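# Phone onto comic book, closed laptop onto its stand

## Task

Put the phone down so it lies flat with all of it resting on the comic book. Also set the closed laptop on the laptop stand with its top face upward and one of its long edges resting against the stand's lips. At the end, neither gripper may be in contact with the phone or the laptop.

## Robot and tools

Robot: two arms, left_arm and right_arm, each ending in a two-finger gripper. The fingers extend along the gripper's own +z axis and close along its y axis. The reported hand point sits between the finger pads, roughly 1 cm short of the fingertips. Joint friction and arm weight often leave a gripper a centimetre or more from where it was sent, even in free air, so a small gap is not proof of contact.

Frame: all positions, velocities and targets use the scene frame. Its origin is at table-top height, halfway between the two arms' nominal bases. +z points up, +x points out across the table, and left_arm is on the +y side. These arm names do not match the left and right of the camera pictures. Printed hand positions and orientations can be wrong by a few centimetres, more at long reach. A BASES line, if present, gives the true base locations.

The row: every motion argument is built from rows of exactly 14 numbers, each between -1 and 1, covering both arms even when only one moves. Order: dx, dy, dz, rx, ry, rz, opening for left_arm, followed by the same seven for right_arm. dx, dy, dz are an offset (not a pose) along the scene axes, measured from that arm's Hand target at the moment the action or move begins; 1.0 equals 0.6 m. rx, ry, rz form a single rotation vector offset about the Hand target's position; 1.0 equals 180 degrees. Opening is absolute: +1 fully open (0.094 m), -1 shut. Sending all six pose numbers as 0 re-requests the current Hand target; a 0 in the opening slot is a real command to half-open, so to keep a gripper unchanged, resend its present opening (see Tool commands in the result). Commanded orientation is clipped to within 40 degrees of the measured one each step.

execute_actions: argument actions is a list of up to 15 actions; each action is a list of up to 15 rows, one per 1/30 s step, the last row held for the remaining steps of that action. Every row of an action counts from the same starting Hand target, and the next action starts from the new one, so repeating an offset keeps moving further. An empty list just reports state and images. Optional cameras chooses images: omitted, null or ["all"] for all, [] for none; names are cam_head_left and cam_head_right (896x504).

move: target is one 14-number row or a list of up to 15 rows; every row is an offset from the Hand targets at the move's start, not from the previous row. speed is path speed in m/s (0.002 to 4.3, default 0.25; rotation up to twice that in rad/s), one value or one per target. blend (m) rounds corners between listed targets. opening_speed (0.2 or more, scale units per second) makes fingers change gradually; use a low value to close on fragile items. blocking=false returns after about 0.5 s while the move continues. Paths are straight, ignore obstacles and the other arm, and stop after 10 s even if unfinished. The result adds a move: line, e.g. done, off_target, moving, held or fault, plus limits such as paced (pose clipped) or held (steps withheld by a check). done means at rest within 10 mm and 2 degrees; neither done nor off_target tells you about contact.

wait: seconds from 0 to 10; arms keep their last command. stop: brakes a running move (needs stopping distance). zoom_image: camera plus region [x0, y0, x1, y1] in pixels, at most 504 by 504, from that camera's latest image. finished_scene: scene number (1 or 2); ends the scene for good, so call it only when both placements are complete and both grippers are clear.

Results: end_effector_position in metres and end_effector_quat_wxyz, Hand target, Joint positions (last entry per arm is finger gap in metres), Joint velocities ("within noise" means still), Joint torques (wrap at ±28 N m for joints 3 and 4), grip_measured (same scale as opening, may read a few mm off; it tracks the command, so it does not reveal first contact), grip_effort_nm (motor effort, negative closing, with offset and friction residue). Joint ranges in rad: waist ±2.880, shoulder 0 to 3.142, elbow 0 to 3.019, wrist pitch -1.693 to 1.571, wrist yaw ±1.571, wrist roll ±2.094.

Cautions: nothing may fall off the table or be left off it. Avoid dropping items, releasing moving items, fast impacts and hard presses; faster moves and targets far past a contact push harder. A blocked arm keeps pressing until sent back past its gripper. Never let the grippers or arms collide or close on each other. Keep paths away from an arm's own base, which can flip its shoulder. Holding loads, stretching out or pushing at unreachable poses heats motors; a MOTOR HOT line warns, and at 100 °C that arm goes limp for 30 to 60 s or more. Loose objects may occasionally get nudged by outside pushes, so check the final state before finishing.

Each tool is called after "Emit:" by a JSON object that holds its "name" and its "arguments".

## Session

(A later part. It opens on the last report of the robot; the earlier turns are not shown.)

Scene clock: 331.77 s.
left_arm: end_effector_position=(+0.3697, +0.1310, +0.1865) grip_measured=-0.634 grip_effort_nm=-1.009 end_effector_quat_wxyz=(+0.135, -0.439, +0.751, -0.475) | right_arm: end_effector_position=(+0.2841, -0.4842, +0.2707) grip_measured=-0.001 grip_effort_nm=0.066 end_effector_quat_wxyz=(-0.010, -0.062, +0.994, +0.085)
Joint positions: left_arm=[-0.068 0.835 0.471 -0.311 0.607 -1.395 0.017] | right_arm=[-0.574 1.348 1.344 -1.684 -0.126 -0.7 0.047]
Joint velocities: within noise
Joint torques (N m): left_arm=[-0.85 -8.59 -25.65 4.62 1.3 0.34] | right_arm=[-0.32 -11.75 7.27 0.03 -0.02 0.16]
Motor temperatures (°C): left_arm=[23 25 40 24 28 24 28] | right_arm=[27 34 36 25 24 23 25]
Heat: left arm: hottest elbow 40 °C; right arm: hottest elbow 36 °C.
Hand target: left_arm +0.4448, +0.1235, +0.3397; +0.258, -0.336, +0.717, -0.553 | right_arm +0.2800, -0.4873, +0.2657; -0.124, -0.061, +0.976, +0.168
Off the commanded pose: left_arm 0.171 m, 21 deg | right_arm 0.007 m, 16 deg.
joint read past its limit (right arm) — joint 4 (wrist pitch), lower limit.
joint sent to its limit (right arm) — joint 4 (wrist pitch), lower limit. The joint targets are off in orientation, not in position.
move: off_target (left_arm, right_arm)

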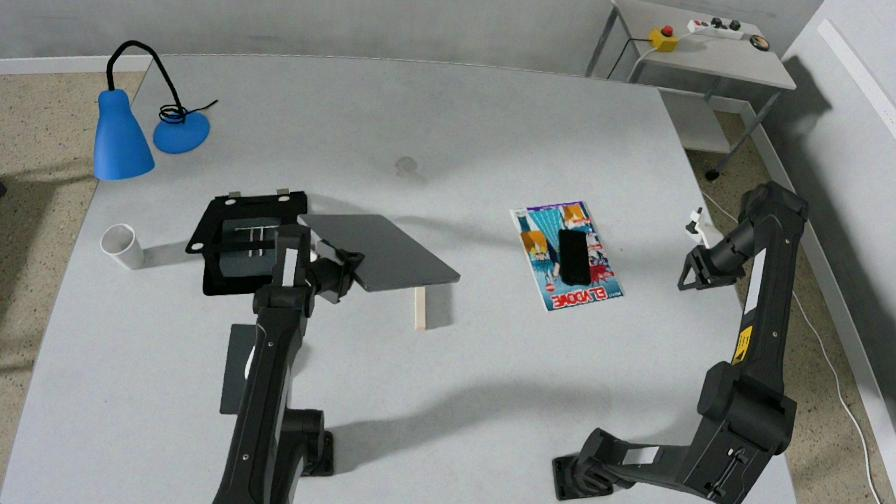

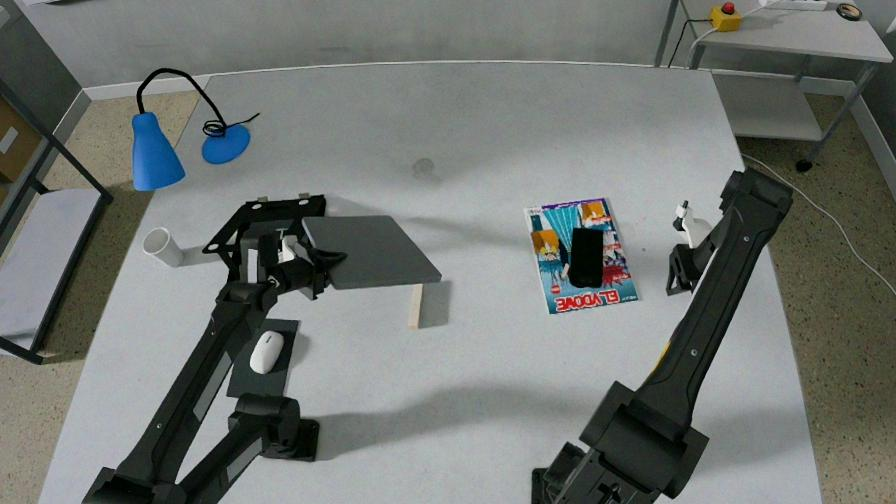

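Emit:
{"name": "move", "arguments": {"target": [-0.03,-0.1,0.13,-0.051,-0.145,0.0,-1,0,0,0,0,0,0,0], "speed": 0.15}}

Scene clock: 342.43 s.
left_arm: end_effector_position=(+0.4166, +0.0745, +0.2835) grip_measured=-0.635 grip_effort_nm=-1.009 end_effector_quat_wxyz=(+0.294, -0.325, +0.671, -0.598) | right_arm: end_effector_position=(+0.2841, -0.4842, +0.2707) grip_measured=-0.001 grip_effort_nm=0.061 end_effector_quat_wxyz=(-0.010, -0.062, +0.994, +0.085)
Joint positions: left_arm=[-0.273 0.891 0.471 0.297 0.416 -1.515 0.017] | right_arm=[-0.574 1.348 1.344 -1.684 -0.126 -0.7 0.047]
Joint velocities: within noise
Joint torques (N m): left_arm=[-2.73 -11.16 21.38 7.5 0.12 0.3] | right_arm=[-0.38 -11.81 7.25 0.03 -0.02 0.17]
Motor temperatures (°C): left_arm=[23 26 50 25 28 24 28] | right_arm=[27 34 36 25 24 23 25]
Heat: left arm: hottest elbow 50 °C; right arm: hottest elbow 36 °C.
Hand target: left_arm +0.4269, +0.0634, +0.4177; +0.386, -0.222, +0.594, -0.670 | right_arm +0.2800, -0.4873, +0.2657; -0.124, -0.061, +0.976, +0.168
Off the commanded pose: left_arm 0.135 m, 20 deg | right_arm 0.007 m, 16 deg.
joint read past its limit (right arm) — joint 4 (wrist pitch), lower limit.
joint sent to its limit (right arm) — joint 4 (wrist pitch), lower limit. The joint targets are off in orientation, not in position.
move: off_target (left_arm, right_arm)

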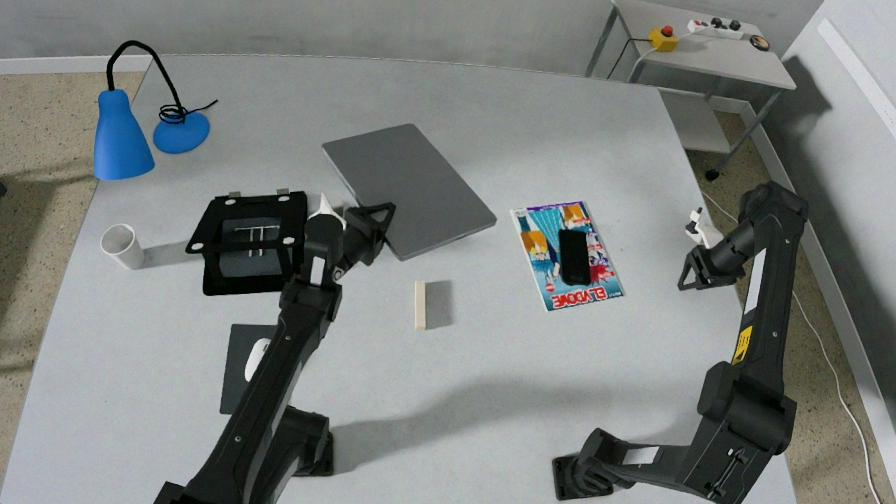

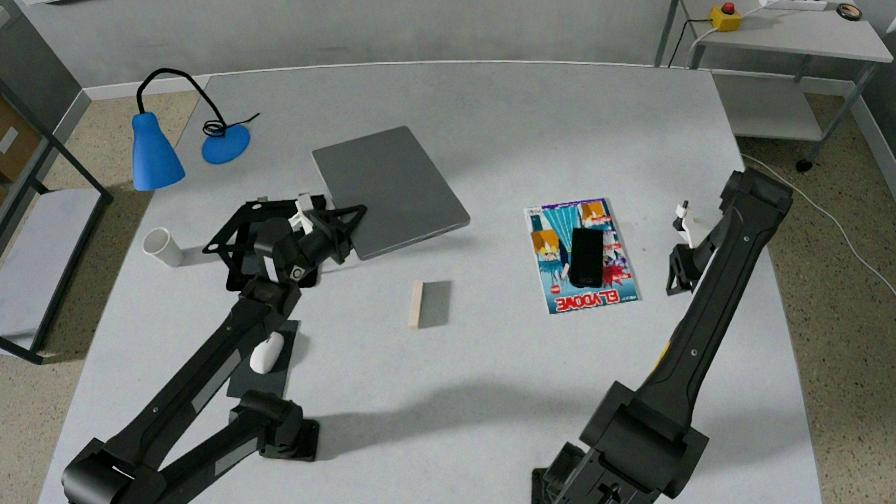

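Emit:
{"name": "move", "arguments": {"target": [0.0,0.33,0.0,0,0,0.344,-1,0,0,0,0,0,0,0], "speed": 0.22}}

Emit:
{"name": "zoom_image", "arguments": {"camera": "cam_head_left", "region": [130, 60, 410, 310]}}

Emit:
{"name": "zoom_image", "arguments": {"camera": "cam_head_right", "region": [130, 60, 410, 310]}}

Scene clock: 366.60 s.
left_arm: end_effector_position=(+0.4201, +0.2569, +0.3004) grip_measured=-0.635 grip_effort_nm=-1.004 end_effector_quat_wxyz=(+0.616, -0.534, +0.496, -0.299) | right_arm: end_effector_position=(+0.2841, -0.4842, +0.2707) grip_measured=-0.001 grip_effort_nm=0.056 end_effector_quat_wxyz=(-0.010, -0.062, +0.994, +0.085)
Joint positions: left_arm=[-0.232 0.782 0.437 0.272 -0.572 -1.313 0.017] | right_arm=[-0.574 1.348 1.344 -1.684 -0.126 -0.7 0.047]
Joint velocities: within noise
Joint torques (N m): left_arm=[-0.62 -8.76 20.79 6.87 -0.15 0.42] | right_arm=[-0.32 -11.81 7.28 0.03 -0.02 0.16]
Motor temperatures (°C): left_arm=[23 26 52 26 27 24 28] | right_arm=[27 34 36 25 24 23 25]
Heat: left arm: hottest elbow 52 °C; right arm: hottest elbow 36 °C.
Hand target: left_arm +0.4269, +0.2614, +0.4178; +0.675, -0.496, +0.395, -0.376 | right_arm +0.2800, -0.4873, +0.2657; -0.124, -0.061, +0.976, +0.168
Off the commanded pose: left_arm 0.118 m, 17 deg | right_arm 0.007 m, 16 deg.
joint read past its limit (right arm) — joint 4 (wrist pitch), lower limit.
joint sent to its limit (right arm) — joint 4 (wrist pitch), lower limit. The joint targets are off in orientation, not in position.
move: off_target (left_arm, right_arm)

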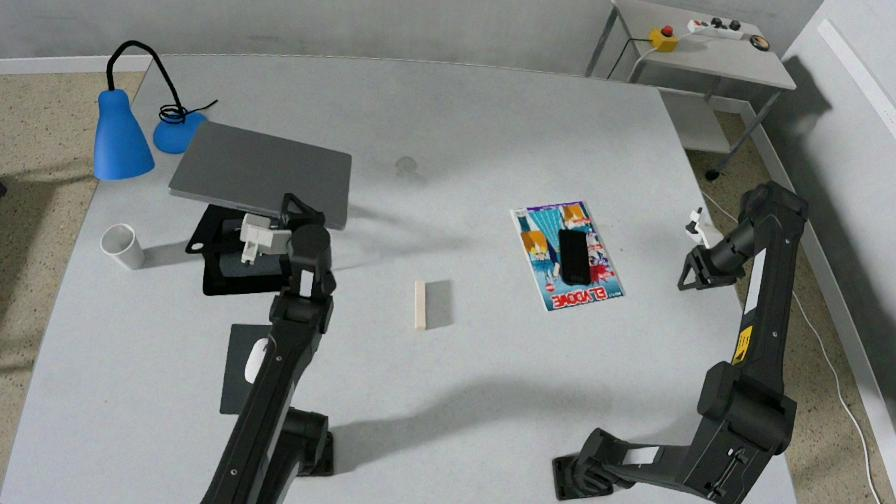

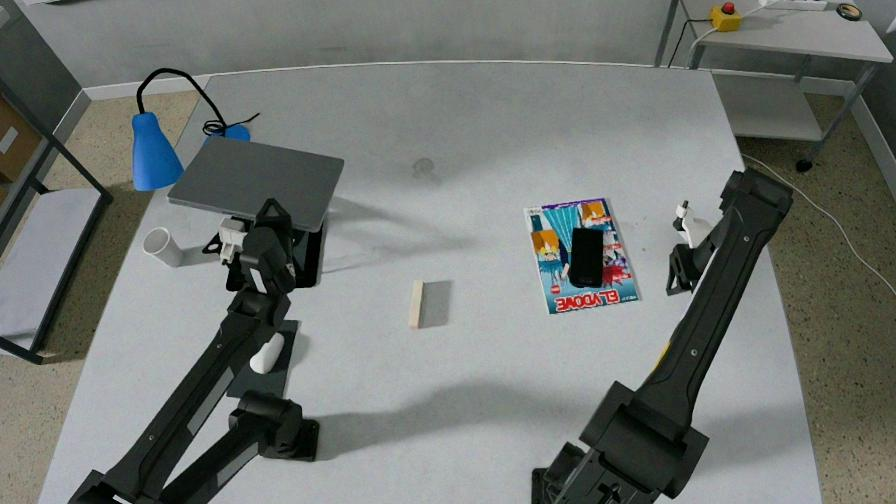

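Scaled by 1.800.

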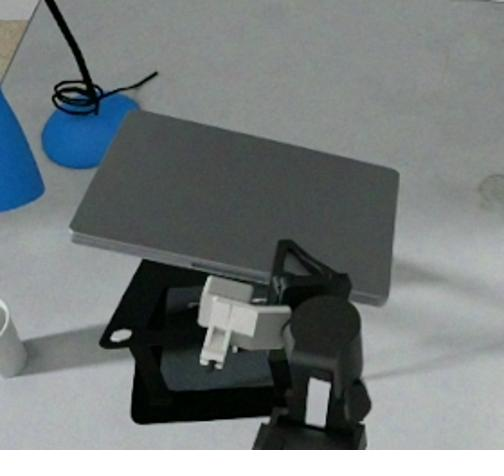

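Scaled by 1.800.

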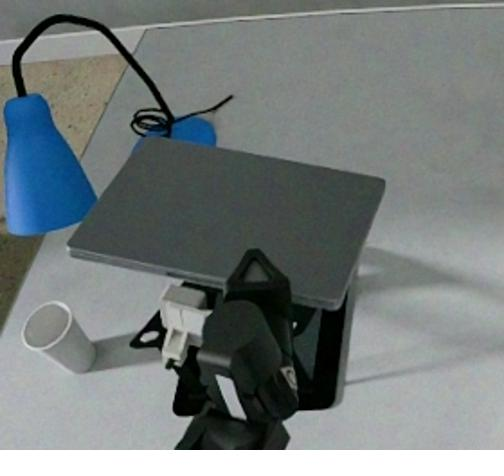

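Emit:
{"name": "move", "arguments": {"target": [0.042,0.075,-0.04,-0.116,0.0385,0.044,-1,0,0,0,0,0,0,0], "speed": 0.2}}

Emit:
{"name": "zoom_image", "arguments": {"camera": "cam_head_left", "region": [130, 80, 370, 310]}}

Emit:
{"name": "zoom_image", "arguments": {"camera": "cam_head_right", "region": [130, 80, 370, 310]}}

Scene clock: 374.47 s.
left_arm: end_effector_position=(+0.3939, +0.3012, +0.2189) grip_measured=-0.634 grip_effort_nm=-1.009 end_effector_quat_wxyz=(-0.508, +0.702, -0.434, +0.247) | right_arm: end_effector_position=(+0.2841, -0.4842, +0.2707) grip_measured=-0.001 grip_effort_nm=0.066 end_effector_quat_wxyz=(-0.010, -0.062, +0.994, +0.085)
Joint positions: left_arm=[-0.145 0.796 0.437 -0.104 -0.627 -1.754 0.017] | right_arm=[-0.574 1.348 1.344 -1.684 -0.126 -0.7 0.047]
Joint velocities: within noise
Joint torques (N m): left_arm=[-1.2 -10.46 -25.21 4.21 -1.34 0.27] | right_arm=[-0.38 -11.87 7.28 0.02 -0.03 0.16]
Motor temperatures (°C): left_arm=[23 26 53 26 27 24 28] | right_arm=[27 34 36 25 24 23 25]
Heat: left arm: hottest elbow 53 °C; right arm: hottest elbow 36 °C.
Hand target: left_arm +0.4520, +0.3064, +0.3938; -0.574, +0.658, -0.325, +0.364 | right_arm +0.2800, -0.4873, +0.2657; -0.124, -0.061, +0.976, +0.168
Off the commanded pose: left_arm 0.184 m, 20 deg | right_arm 0.007 m, 16 deg.
joint read past its limit (right arm) — joint 4 (wrist pitch), lower limit.
joint sent to its limit (right arm) — joint 4 (wrist pitch), lower limit. The joint targets are off in orientation, not in position.
move: off_target (left_arm, right_arm)

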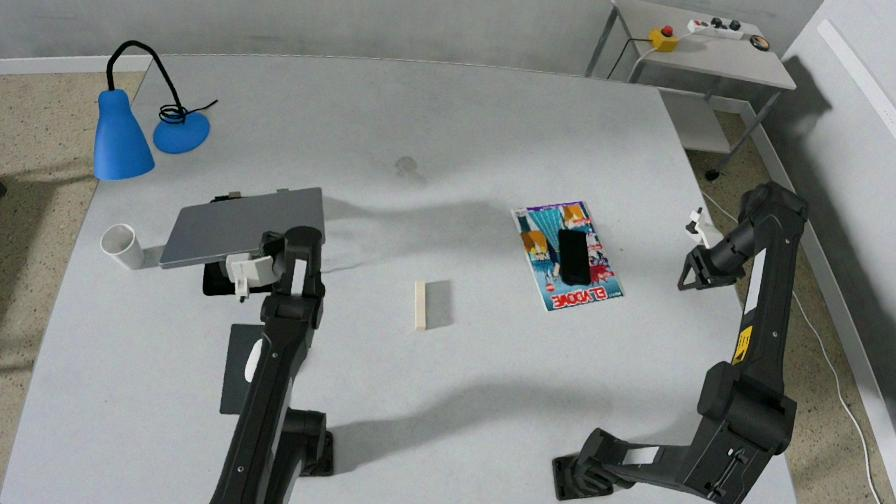

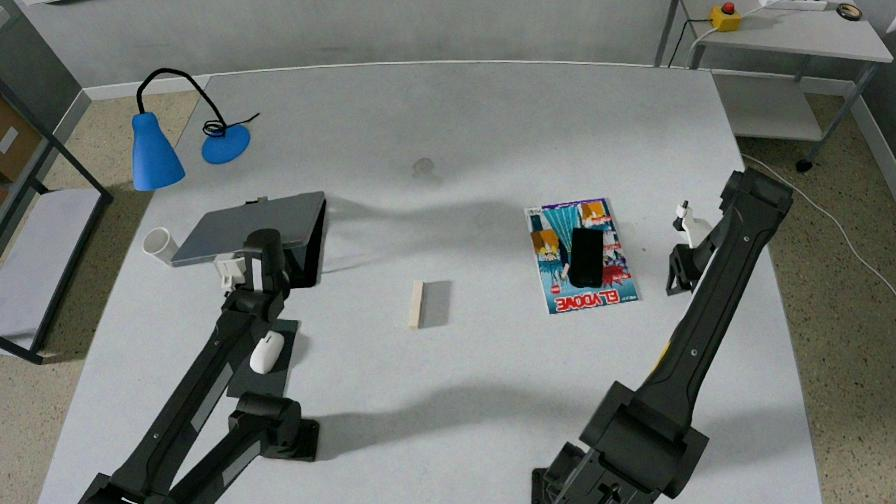

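Scaled by 2.100.

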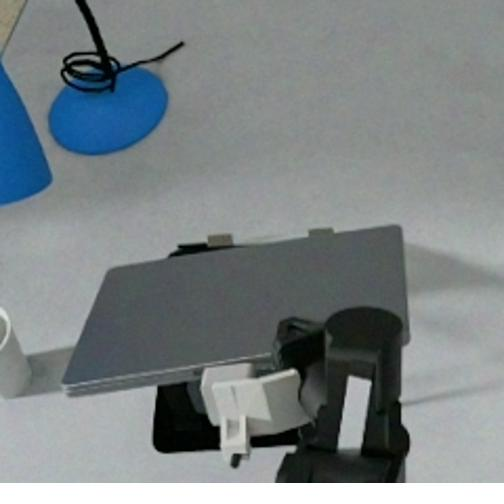

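Scaled by 2.100.

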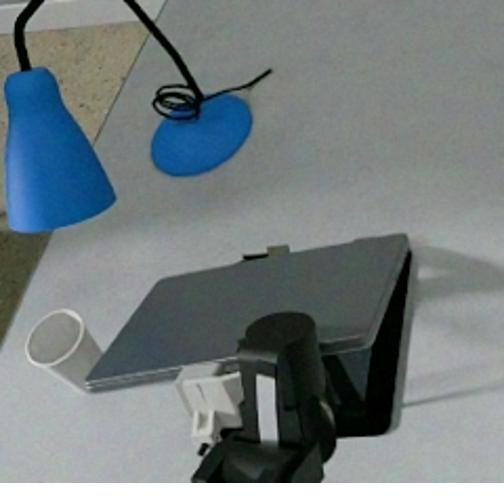

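Emit:
{"name": "move", "arguments": {"target": [0.08,0.01,-0.07,0.0217,0.0,-0.016,-1,0,0,0,0,0,0,0], "speed": 0.15}}

Emit:
{"name": "zoom_image", "arguments": {"camera": "cam_head_left", "region": [130, 80, 370, 310]}}

Emit:
{"name": "zoom_image", "arguments": {"camera": "cam_head_right", "region": [130, 80, 370, 310]}}

Scene clock: 385.77 s.
left_arm: end_effector_position=(+0.4306, +0.3042, +0.1950) grip_measured=-0.634 grip_effort_nm=-1.009 end_effector_quat_wxyz=(-0.507, +0.684, -0.457, +0.255) | right_arm: end_effector_position=(+0.2841, -0.4842, +0.2707) grip_measured=-0.001 grip_effort_nm=0.061 end_effector_quat_wxyz=(-0.010, -0.062, +0.994, +0.085)
Joint positions: left_arm=[-0.095 0.973 0.437 0.109 -0.54 -1.678 0.017] | right_arm=[-0.574 1.348 1.344 -1.684 -0.126 -0.7 0.047]
Joint velocities: within noise
Joint torques (N m): left_arm=[-0.62 -11.46 27.66 6.38 -0.88 0.33] | right_arm=[-0.38 -11.81 7.27 0.05 -0.02 0.16]
Motor temperatures (°C): left_arm=[23 26 61 26 28 24 29] | right_arm=[27 34 36 25 24 23 25]
Heat: left arm: hottest elbow 61 °C; right arm: hottest elbow 36 °C.
Hand target: left_arm +0.5000, +0.3125, +0.3519; -0.586, +0.629, -0.354, +0.367 | right_arm +0.2800, -0.4873, +0.2657; -0.124, -0.061, +0.976, +0.168
Off the commanded pose: left_arm 0.172 m, 21 deg | right_arm 0.007 m, 16 deg.
joint read past its limit (right arm) — joint 4 (wrist pitch), lower limit.
joint sent to its limit (right arm) — joint 4 (wrist pitch), lower limit. The joint targets are off in orientation, not in position.
move: off_target (left_arm, right_arm)

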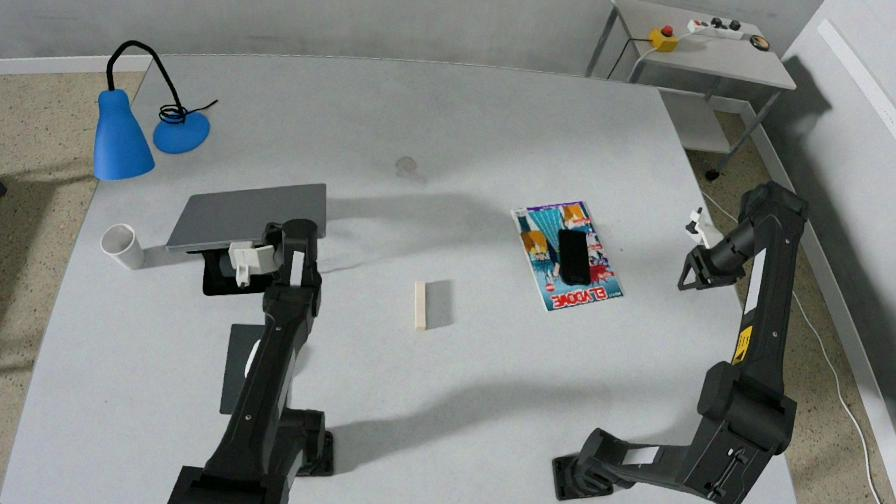

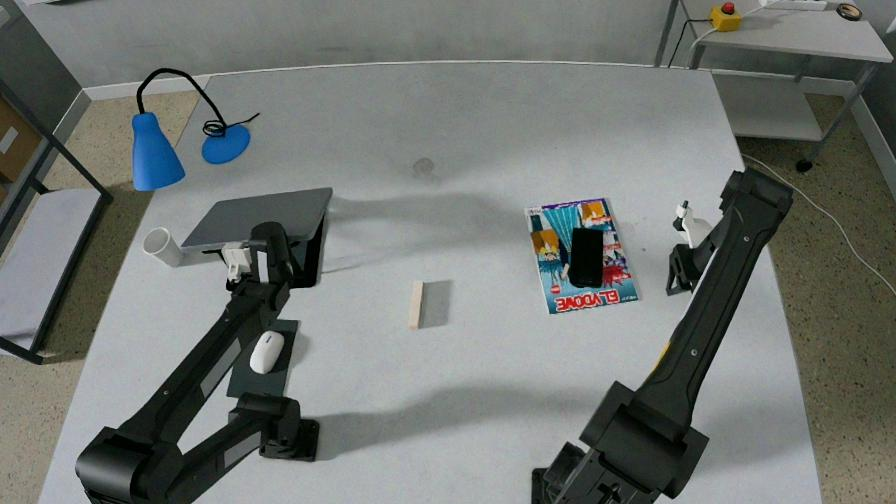

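Scaled by 2.100.

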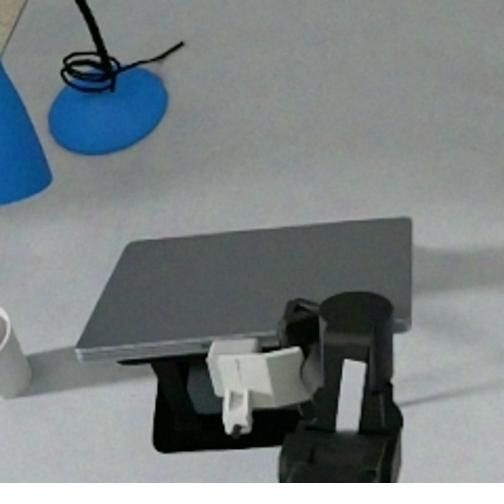

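Scaled by 2.100.

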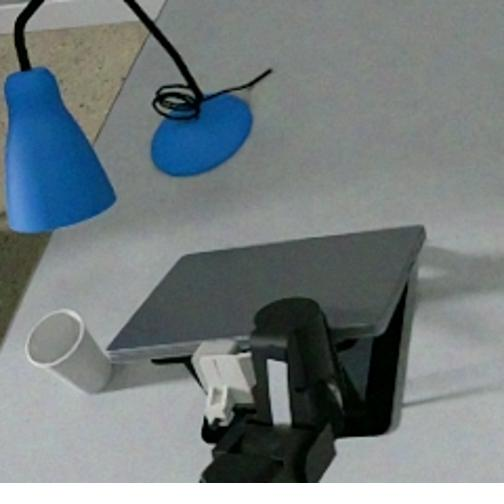

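Emit:
{"name": "move", "arguments": {"target": [0.035,0.004,-0.115,0.0,0.0,0,-1,0,0,0,0,0,0,0], "speed": 0.12}}

Emit:
{"name": "zoom_image", "arguments": {"camera": "cam_head_left", "region": [130, 80, 370, 310]}}

Emit:
{"name": "zoom_image", "arguments": {"camera": "cam_head_right", "region": [130, 80, 370, 310]}}

Scene clock: 392.97 s.
left_arm: end_effector_position=(+0.4671, +0.3060, +0.1655) grip_measured=-0.634 grip_effort_nm=-1.004 end_effector_quat_wxyz=(-0.519, +0.678, -0.439, +0.280) | right_arm: end_effector_position=(+0.2841, -0.4842, +0.2707) grip_measured=-0.001 grip_effort_nm=0.061 end_effector_quat_wxyz=(-0.010, -0.062, +0.994, +0.085)
Joint positions: left_arm=[-0.081 1.2 0.437 0.403 -0.526 -1.677 0.017] | right_arm=[-0.574 1.348 1.344 -1.684 -0.126 -0.7 0.047]
Joint velocities: within noise
Joint torques (N m): left_arm=[-0.21 -13.1 21.07 6.45 -0.7 0.34] | right_arm=[-0.26 -11.75 7.27 0.01 -0.02 0.16]
Motor temperatures (°C): left_arm=[23 26 62 26 28 24 29] | right_arm=[27 34 36 25 24 23 25]
Heat: left arm: hottest elbow 62 °C; right arm: hottest elbow 36 °C.
Hand target: left_arm +0.5210, +0.3149, +0.2828; -0.587, +0.629, -0.354, +0.367 | right_arm +0.2800, -0.4873, +0.2657; -0.124, -0.061, +0.976, +0.168
Off the commanded pose: left_arm 0.129 m, 17 deg | right_arm 0.007 m, 16 deg.
joint read past its limit (right arm) — joint 4 (wrist pitch), lower limit.
joint sent to its limit (right arm) — joint 4 (wrist pitch), lower limit. The joint targets are off in orientation, not in position.
move: off_target (left_arm, right_arm)

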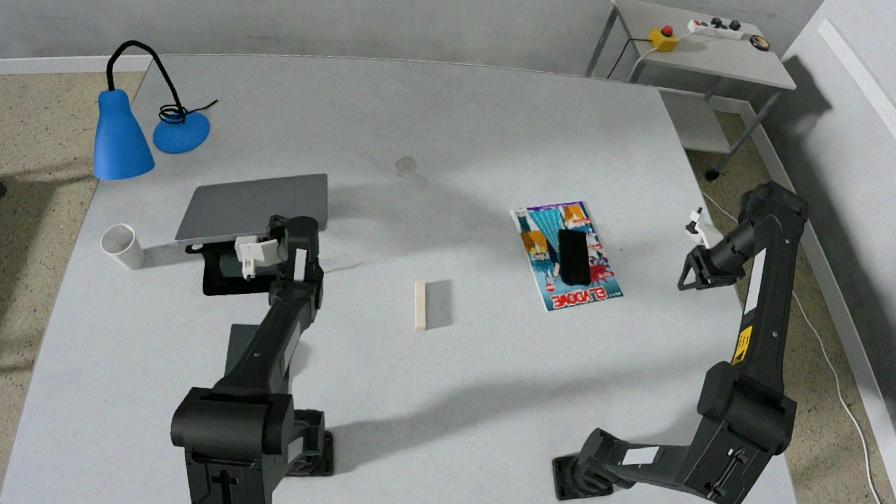

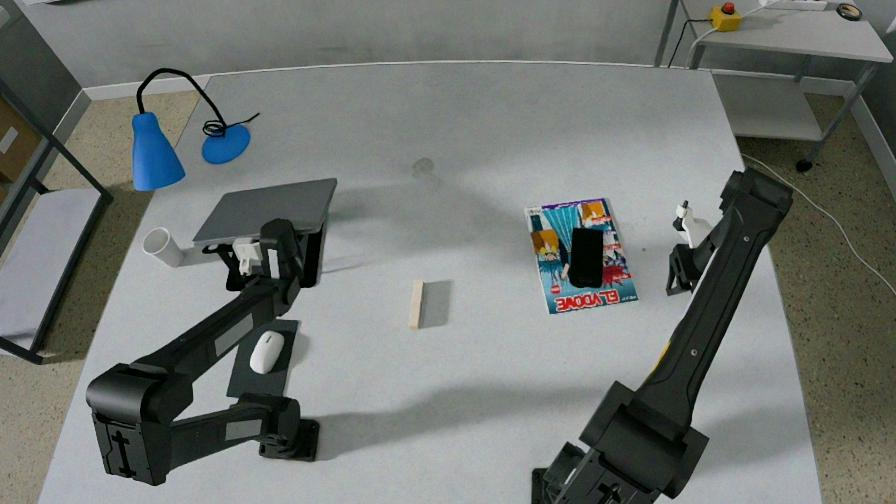

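Scaled by 2.100.

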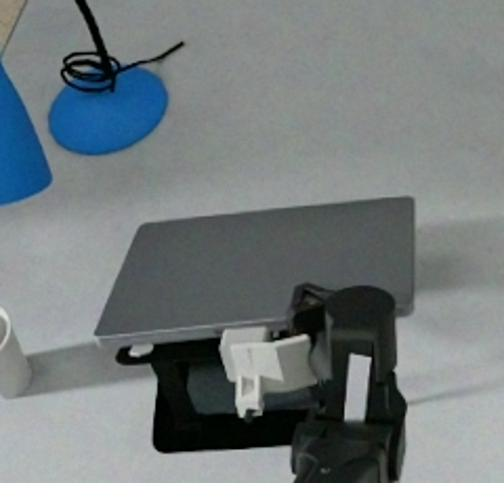

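Scaled by 2.100.

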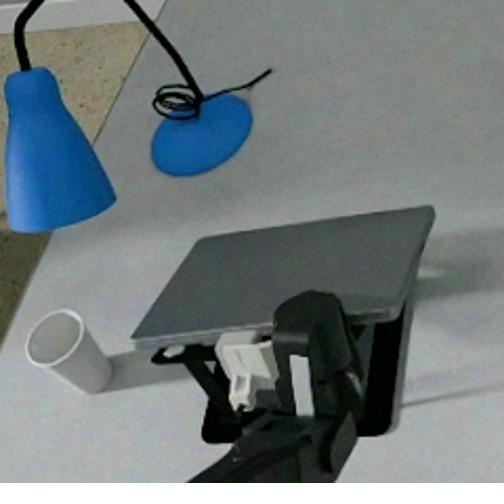

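Emit:
{"name": "move", "arguments": {"target": [-0.06,-0.004,-0.12,0.01,0.02,0,-1,0,0,0,0,0,0,0], "speed": 0.12}}

Emit:
{"name": "zoom_image", "arguments": {"camera": "cam_head_left", "region": [130, 80, 370, 310]}}

Emit:
{"name": "zoom_image", "arguments": {"camera": "cam_head_right", "region": [130, 80, 370, 310]}}

Scene clock: 399.53 s.
left_arm: end_effector_position=(+0.4720, +0.3071, +0.1687) grip_measured=-0.634 grip_effort_nm=-1.004 end_effector_quat_wxyz=(-0.549, +0.658, -0.412, +0.311) | right_arm: end_effector_position=(+0.2841, -0.4842, +0.2707) grip_measured=-0.001 grip_effort_nm=0.061 end_effector_quat_wxyz=(-0.010, -0.062, +0.994, +0.085)
Joint positions: left_arm=[-0.081 1.268 0.404 0.623 -0.535 -1.652 0.017] | right_arm=[-0.574 1.348 1.344 -1.684 -0.126 -0.7 0.047]
Joint velocities: within noise
Joint torques (N m): left_arm=[-1.14 -9.64 11.26 4.85 -0.53 0.44] | right_arm=[-0.38 -11.87 7.25 0.03 -0.02 0.16]
Motor temperatures (°C): left_arm=[23 26 60 26 28 24 29] | right_arm=[27 34 36 25 24 23 25]
Heat: left arm: hottest elbow 60 °C; right arm: hottest elbow 36 °C.
Hand target: left_arm +0.4850, +0.3125, +0.2107; -0.585, +0.631, -0.378, +0.341 | right_arm +0.2800, -0.4873, +0.2657; -0.124, -0.061, +0.976, +0.168
Off the commanded pose: left_arm 0.044 m, 7 deg | right_arm 0.007 m, 16 deg.
joint read past its limit (right arm) — joint 4 (wrist pitch), lower limit.
joint sent to its limit (right arm) — joint 4 (wrist pitch), lower limit. The joint targets are off in orientation, not in position.
move: off_target (left_arm, right_arm)

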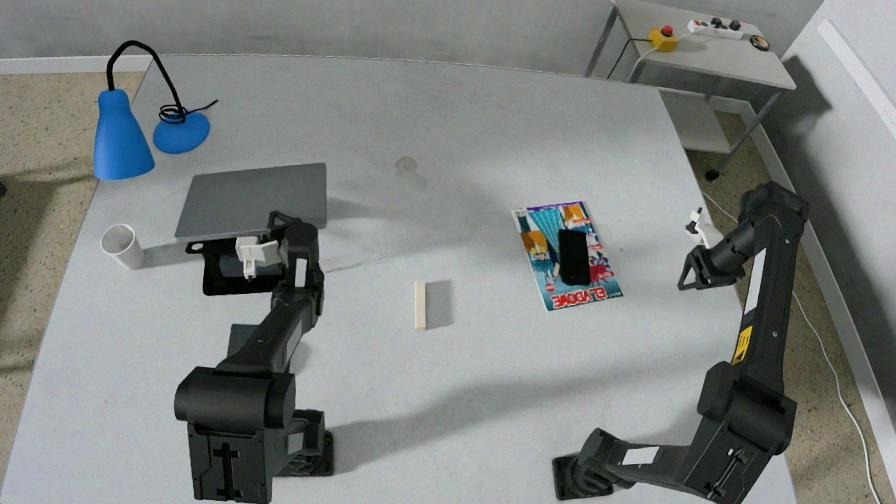

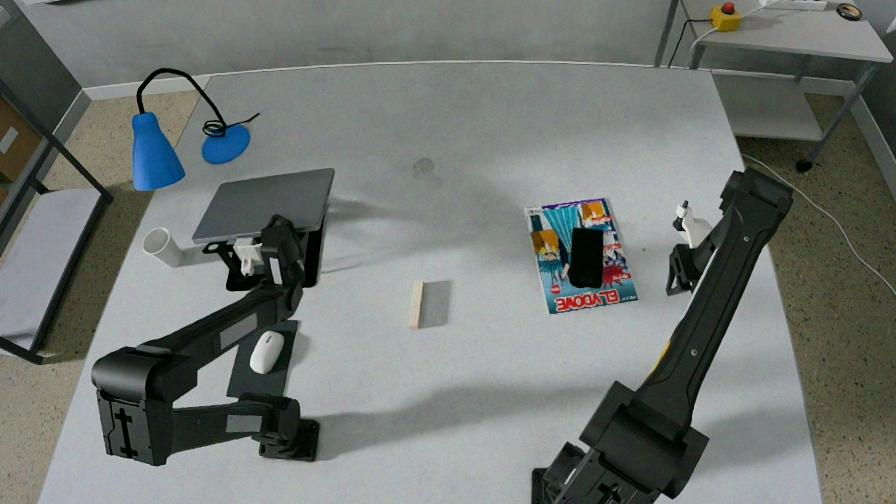

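Scaled by 2.100.

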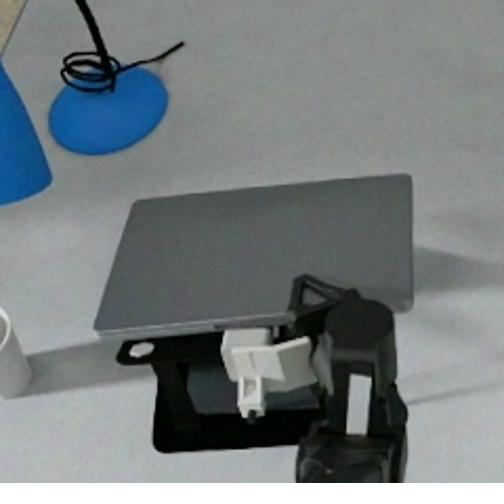

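Scaled by 2.100.

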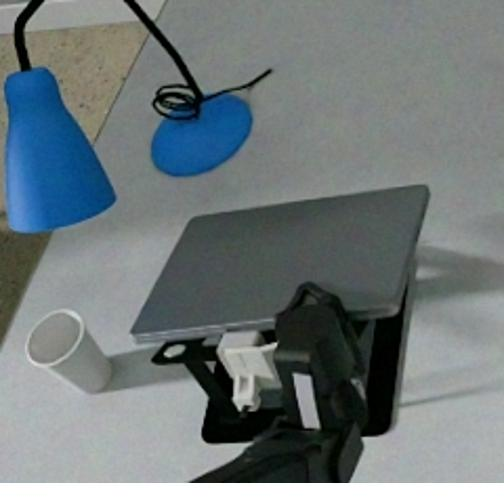

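Emit:
{"name": "move", "arguments": {"target": [0.0,-0.004,0.17,0.0,0.065,0,-1,0,0,0,0,0,0,0], "speed": 0.15}}

Emit:
{"name": "zoom_image", "arguments": {"camera": "cam_head_left", "region": [130, 80, 370, 310]}}

Emit:
{"name": "zoom_image", "arguments": {"camera": "cam_head_right", "region": [130, 80, 370, 310]}}

Scene clock: 411.00 s.
left_arm: end_effector_position=(+0.4267, +0.3089, +0.1756) grip_measured=-0.635 grip_effort_nm=-1.009 end_effector_quat_wxyz=(-0.470, +0.699, -0.506, +0.186) | right_arm: end_effector_position=(+0.2841, -0.4842, +0.2707) grip_measured=-0.001 grip_effort_nm=0.066 end_effector_quat_wxyz=(-0.010, -0.062, +0.994, +0.085)
Joint positions: left_arm=[-0.081 1 0.498 -0.102 -0.531 -1.658 0.017] | right_arm=[-0.574 1.348 1.344 -1.684 -0.126 -0.7 0.047]
Joint velocities: within noise
Joint torques (N m): left_arm=[-1.2 -13.16 26.44 3.08 -1.23 0.32] | right_arm=[-0.38 -11.99 7.27 0.01 -0.02 0.16]
Motor temperatures (°C): left_arm=[23 26 55 26 28 24 29] | right_arm=[27 34 36 25 24 23 25]
Heat: left arm: hottest elbow 55 °C; right arm: hottest elbow 36 °C.
Hand target: left_arm +0.4849, +0.3101, +0.3128; -0.543, +0.663, -0.435, +0.275 | right_arm +0.2800, -0.4873, +0.2657; -0.124, -0.061, +0.976, +0.168
Off the commanded pose: left_arm 0.149 m, 16 deg | right_arm 0.007 m, 16 deg.
joint read past its limit (right arm) — joint 4 (wrist pitch), lower limit.
joint sent to its limit (right arm) — joint 4 (wrist pitch), lower limit. The joint targets are off in orientation, not in position.
move: off_target (left_arm, right_arm)

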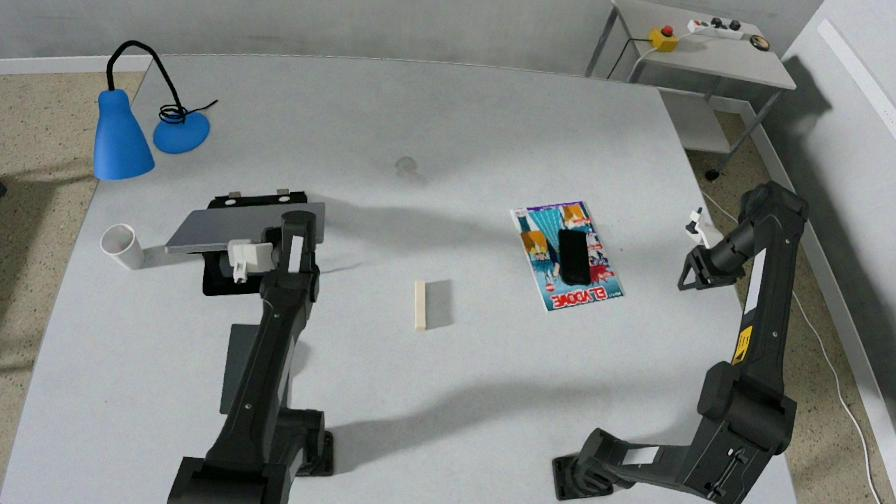

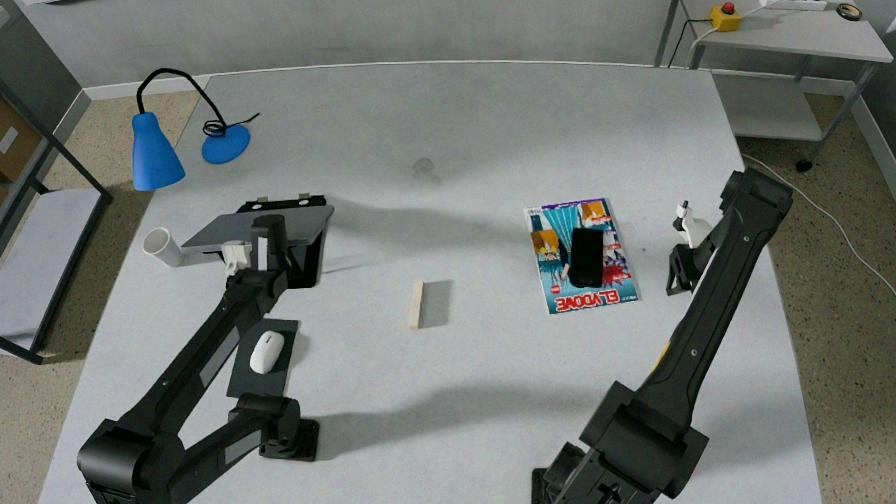

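Scaled by 2.100.

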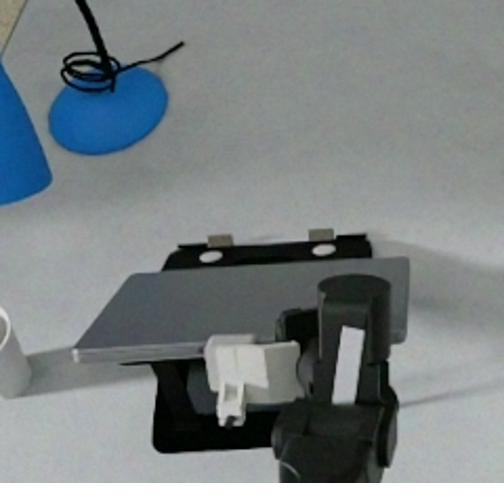

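Scaled by 2.100.

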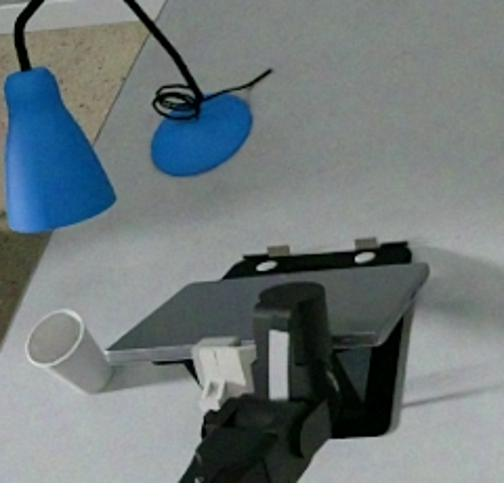

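Emit:
{"name": "move", "arguments": {"target": [0.01,0.004,-0.11,0.0,0.0,0,-1,0,0,0,0,0,0,0], "speed": 0.12}}

Emit:
{"name": "zoom_image", "arguments": {"camera": "cam_head_left", "region": [130, 80, 370, 310]}}

Emit:
{"name": "zoom_image", "arguments": {"camera": "cam_head_right", "region": [130, 80, 370, 310]}}

Scene clock: 417.87 s.
left_arm: end_effector_position=(+0.4527, +0.3068, +0.1600) grip_measured=-0.635 grip_effort_nm=-1.009 end_effector_quat_wxyz=(-0.480, +0.695, -0.496, +0.205) | right_arm: end_effector_position=(+0.2841, -0.4842, +0.2707) grip_measured=-0.001 grip_effort_nm=0.066 end_effector_quat_wxyz=(-0.010, -0.062, +0.994, +0.085)
Joint positions: left_arm=[-0.081 1.124 0.498 0.07 -0.526 -1.657 0.017] | right_arm=[-0.574 1.348 1.344 -1.684 -0.126 -0.7 0.047]
Joint velocities: within noise
Joint torques (N m): left_arm=[-0.21 -12.69 17.22 5.52 -1.03 0.36] | right_arm=[-0.32 -11.81 7.3 0.01 -0.02 0.17]
Motor temperatures (°C): left_arm=[23 26 54 25 29 24 29] | right_arm=[27 34 36 25 24 23 25]
Heat: left arm: hottest elbow 54 °C; right arm: hottest elbow 36 °C.
Hand target: left_arm +0.4909, +0.3125, +0.2467; -0.543, +0.663, -0.436, +0.275 | right_arm +0.2800, -0.4873, +0.2657; -0.124, -0.061, +0.976, +0.168
Off the commanded pose: left_arm 0.095 m, 13 deg | right_arm 0.007 m, 16 deg.
joint read past its limit (right arm) — joint 4 (wrist pitch), lower limit.
joint sent to its limit (right arm) — joint 4 (wrist pitch), lower limit. The joint targets are off in orientation, not in position.
move: off_target (left_arm, right_arm)

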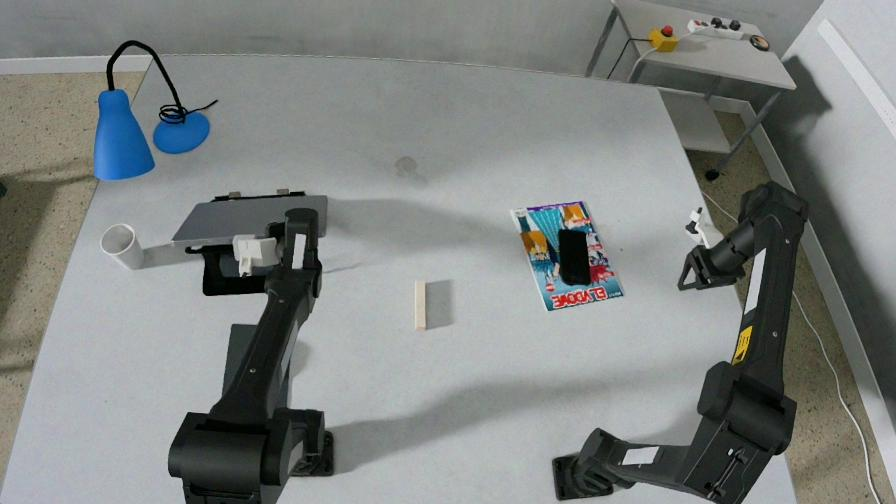

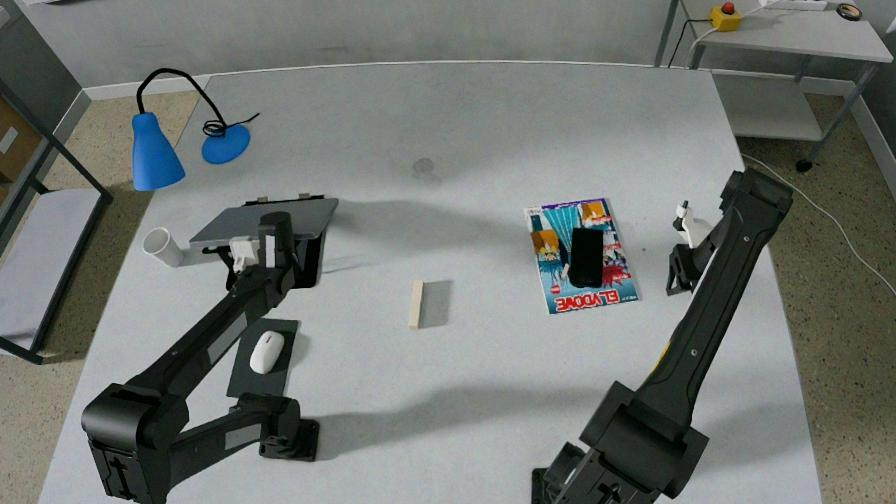

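Scaled by 2.100.

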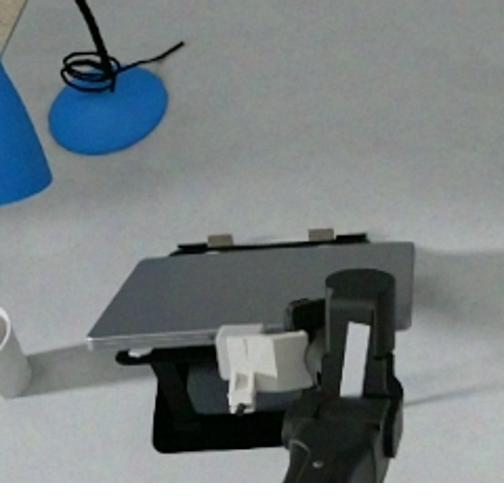

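Scaled by 2.100.

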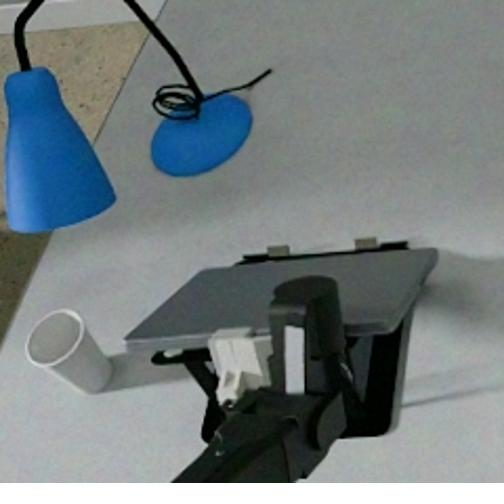

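Emit:
{"name": "move", "arguments": {"target": [-0.07,0.0,-0.08,0.0,0.0,0,-1,0,0,0,0,0,0,0], "speed": 0.1}}

Emit:
{"name": "zoom_image", "arguments": {"camera": "cam_head_left", "region": [130, 150, 350, 310]}}

Emit:
{"name": "zoom_image", "arguments": {"camera": "cam_head_right", "region": [160, 150, 380, 310]}}

Scene clock: 432.20 s.
left_arm: end_effector_position=(+0.4450, +0.3072, +0.1600) grip_measured=-0.635 grip_effort_nm=-1.009 end_effector_quat_wxyz=(-0.505, +0.685, -0.462, +0.250) | right_arm: end_effector_position=(+0.2841, -0.4842, +0.2707) grip_measured=-0.001 grip_effort_nm=0.056 end_effector_quat_wxyz=(-0.010, -0.062, +0.994, +0.085)
Joint positions: left_arm=[-0.081 1.117 0.415 0.267 -0.526 -1.667 0.017] | right_arm=[-0.574 1.348 1.344 -1.684 -0.126 -0.7 0.047]
Joint velocities: within noise
Joint torques (N m): left_arm=[-1.03 -11.28 10.17 4.07 -1.04 0.45] | right_arm=[-0.38 -11.93 7.27 -0.01 -0.02 0.17]
Motor temperatures (°C): left_arm=[23 26 51 26 29 24 29] | right_arm=[27 34 36 25 24 23 25]
Heat: left arm: hottest elbow 51 °C; right arm: hottest elbow 36 °C.
Hand target: left_arm +0.4489, +0.3125, +0.1988; -0.543, +0.663, -0.435, +0.275 | right_arm +0.2800, -0.4873, +0.2657; -0.124, -0.061, +0.976, +0.168
Off the commanded pose: left_arm 0.039 m, 7 deg | right_arm 0.007 m, 16 deg.
joint read past its limit (right arm) — joint 4 (wrist pitch), lower limit.
joint sent to its limit (right arm) — joint 4 (wrist pitch), lower limit. The joint targets are off in orientation, not in position.
move: off_target (left_arm, right_arm)

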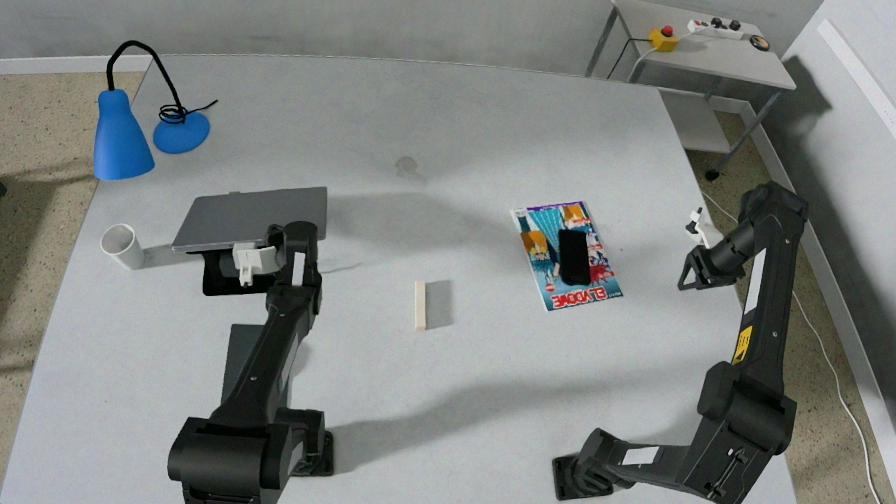

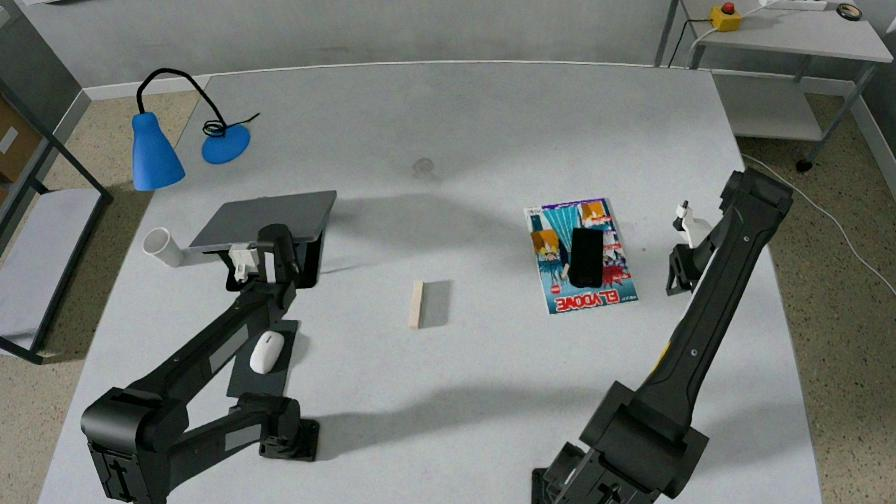

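Scaled by 2.291.

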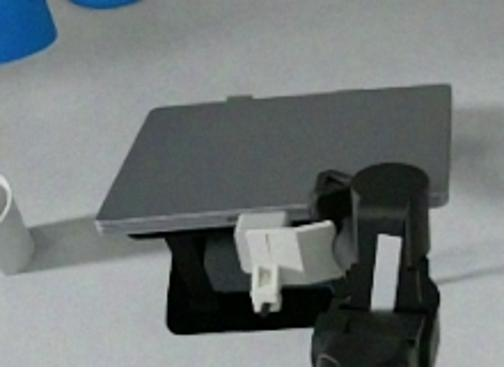

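Scaled by 2.291.

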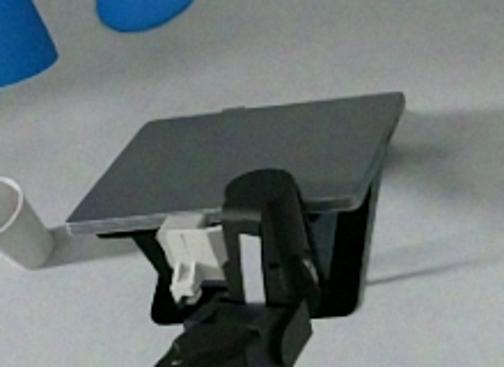

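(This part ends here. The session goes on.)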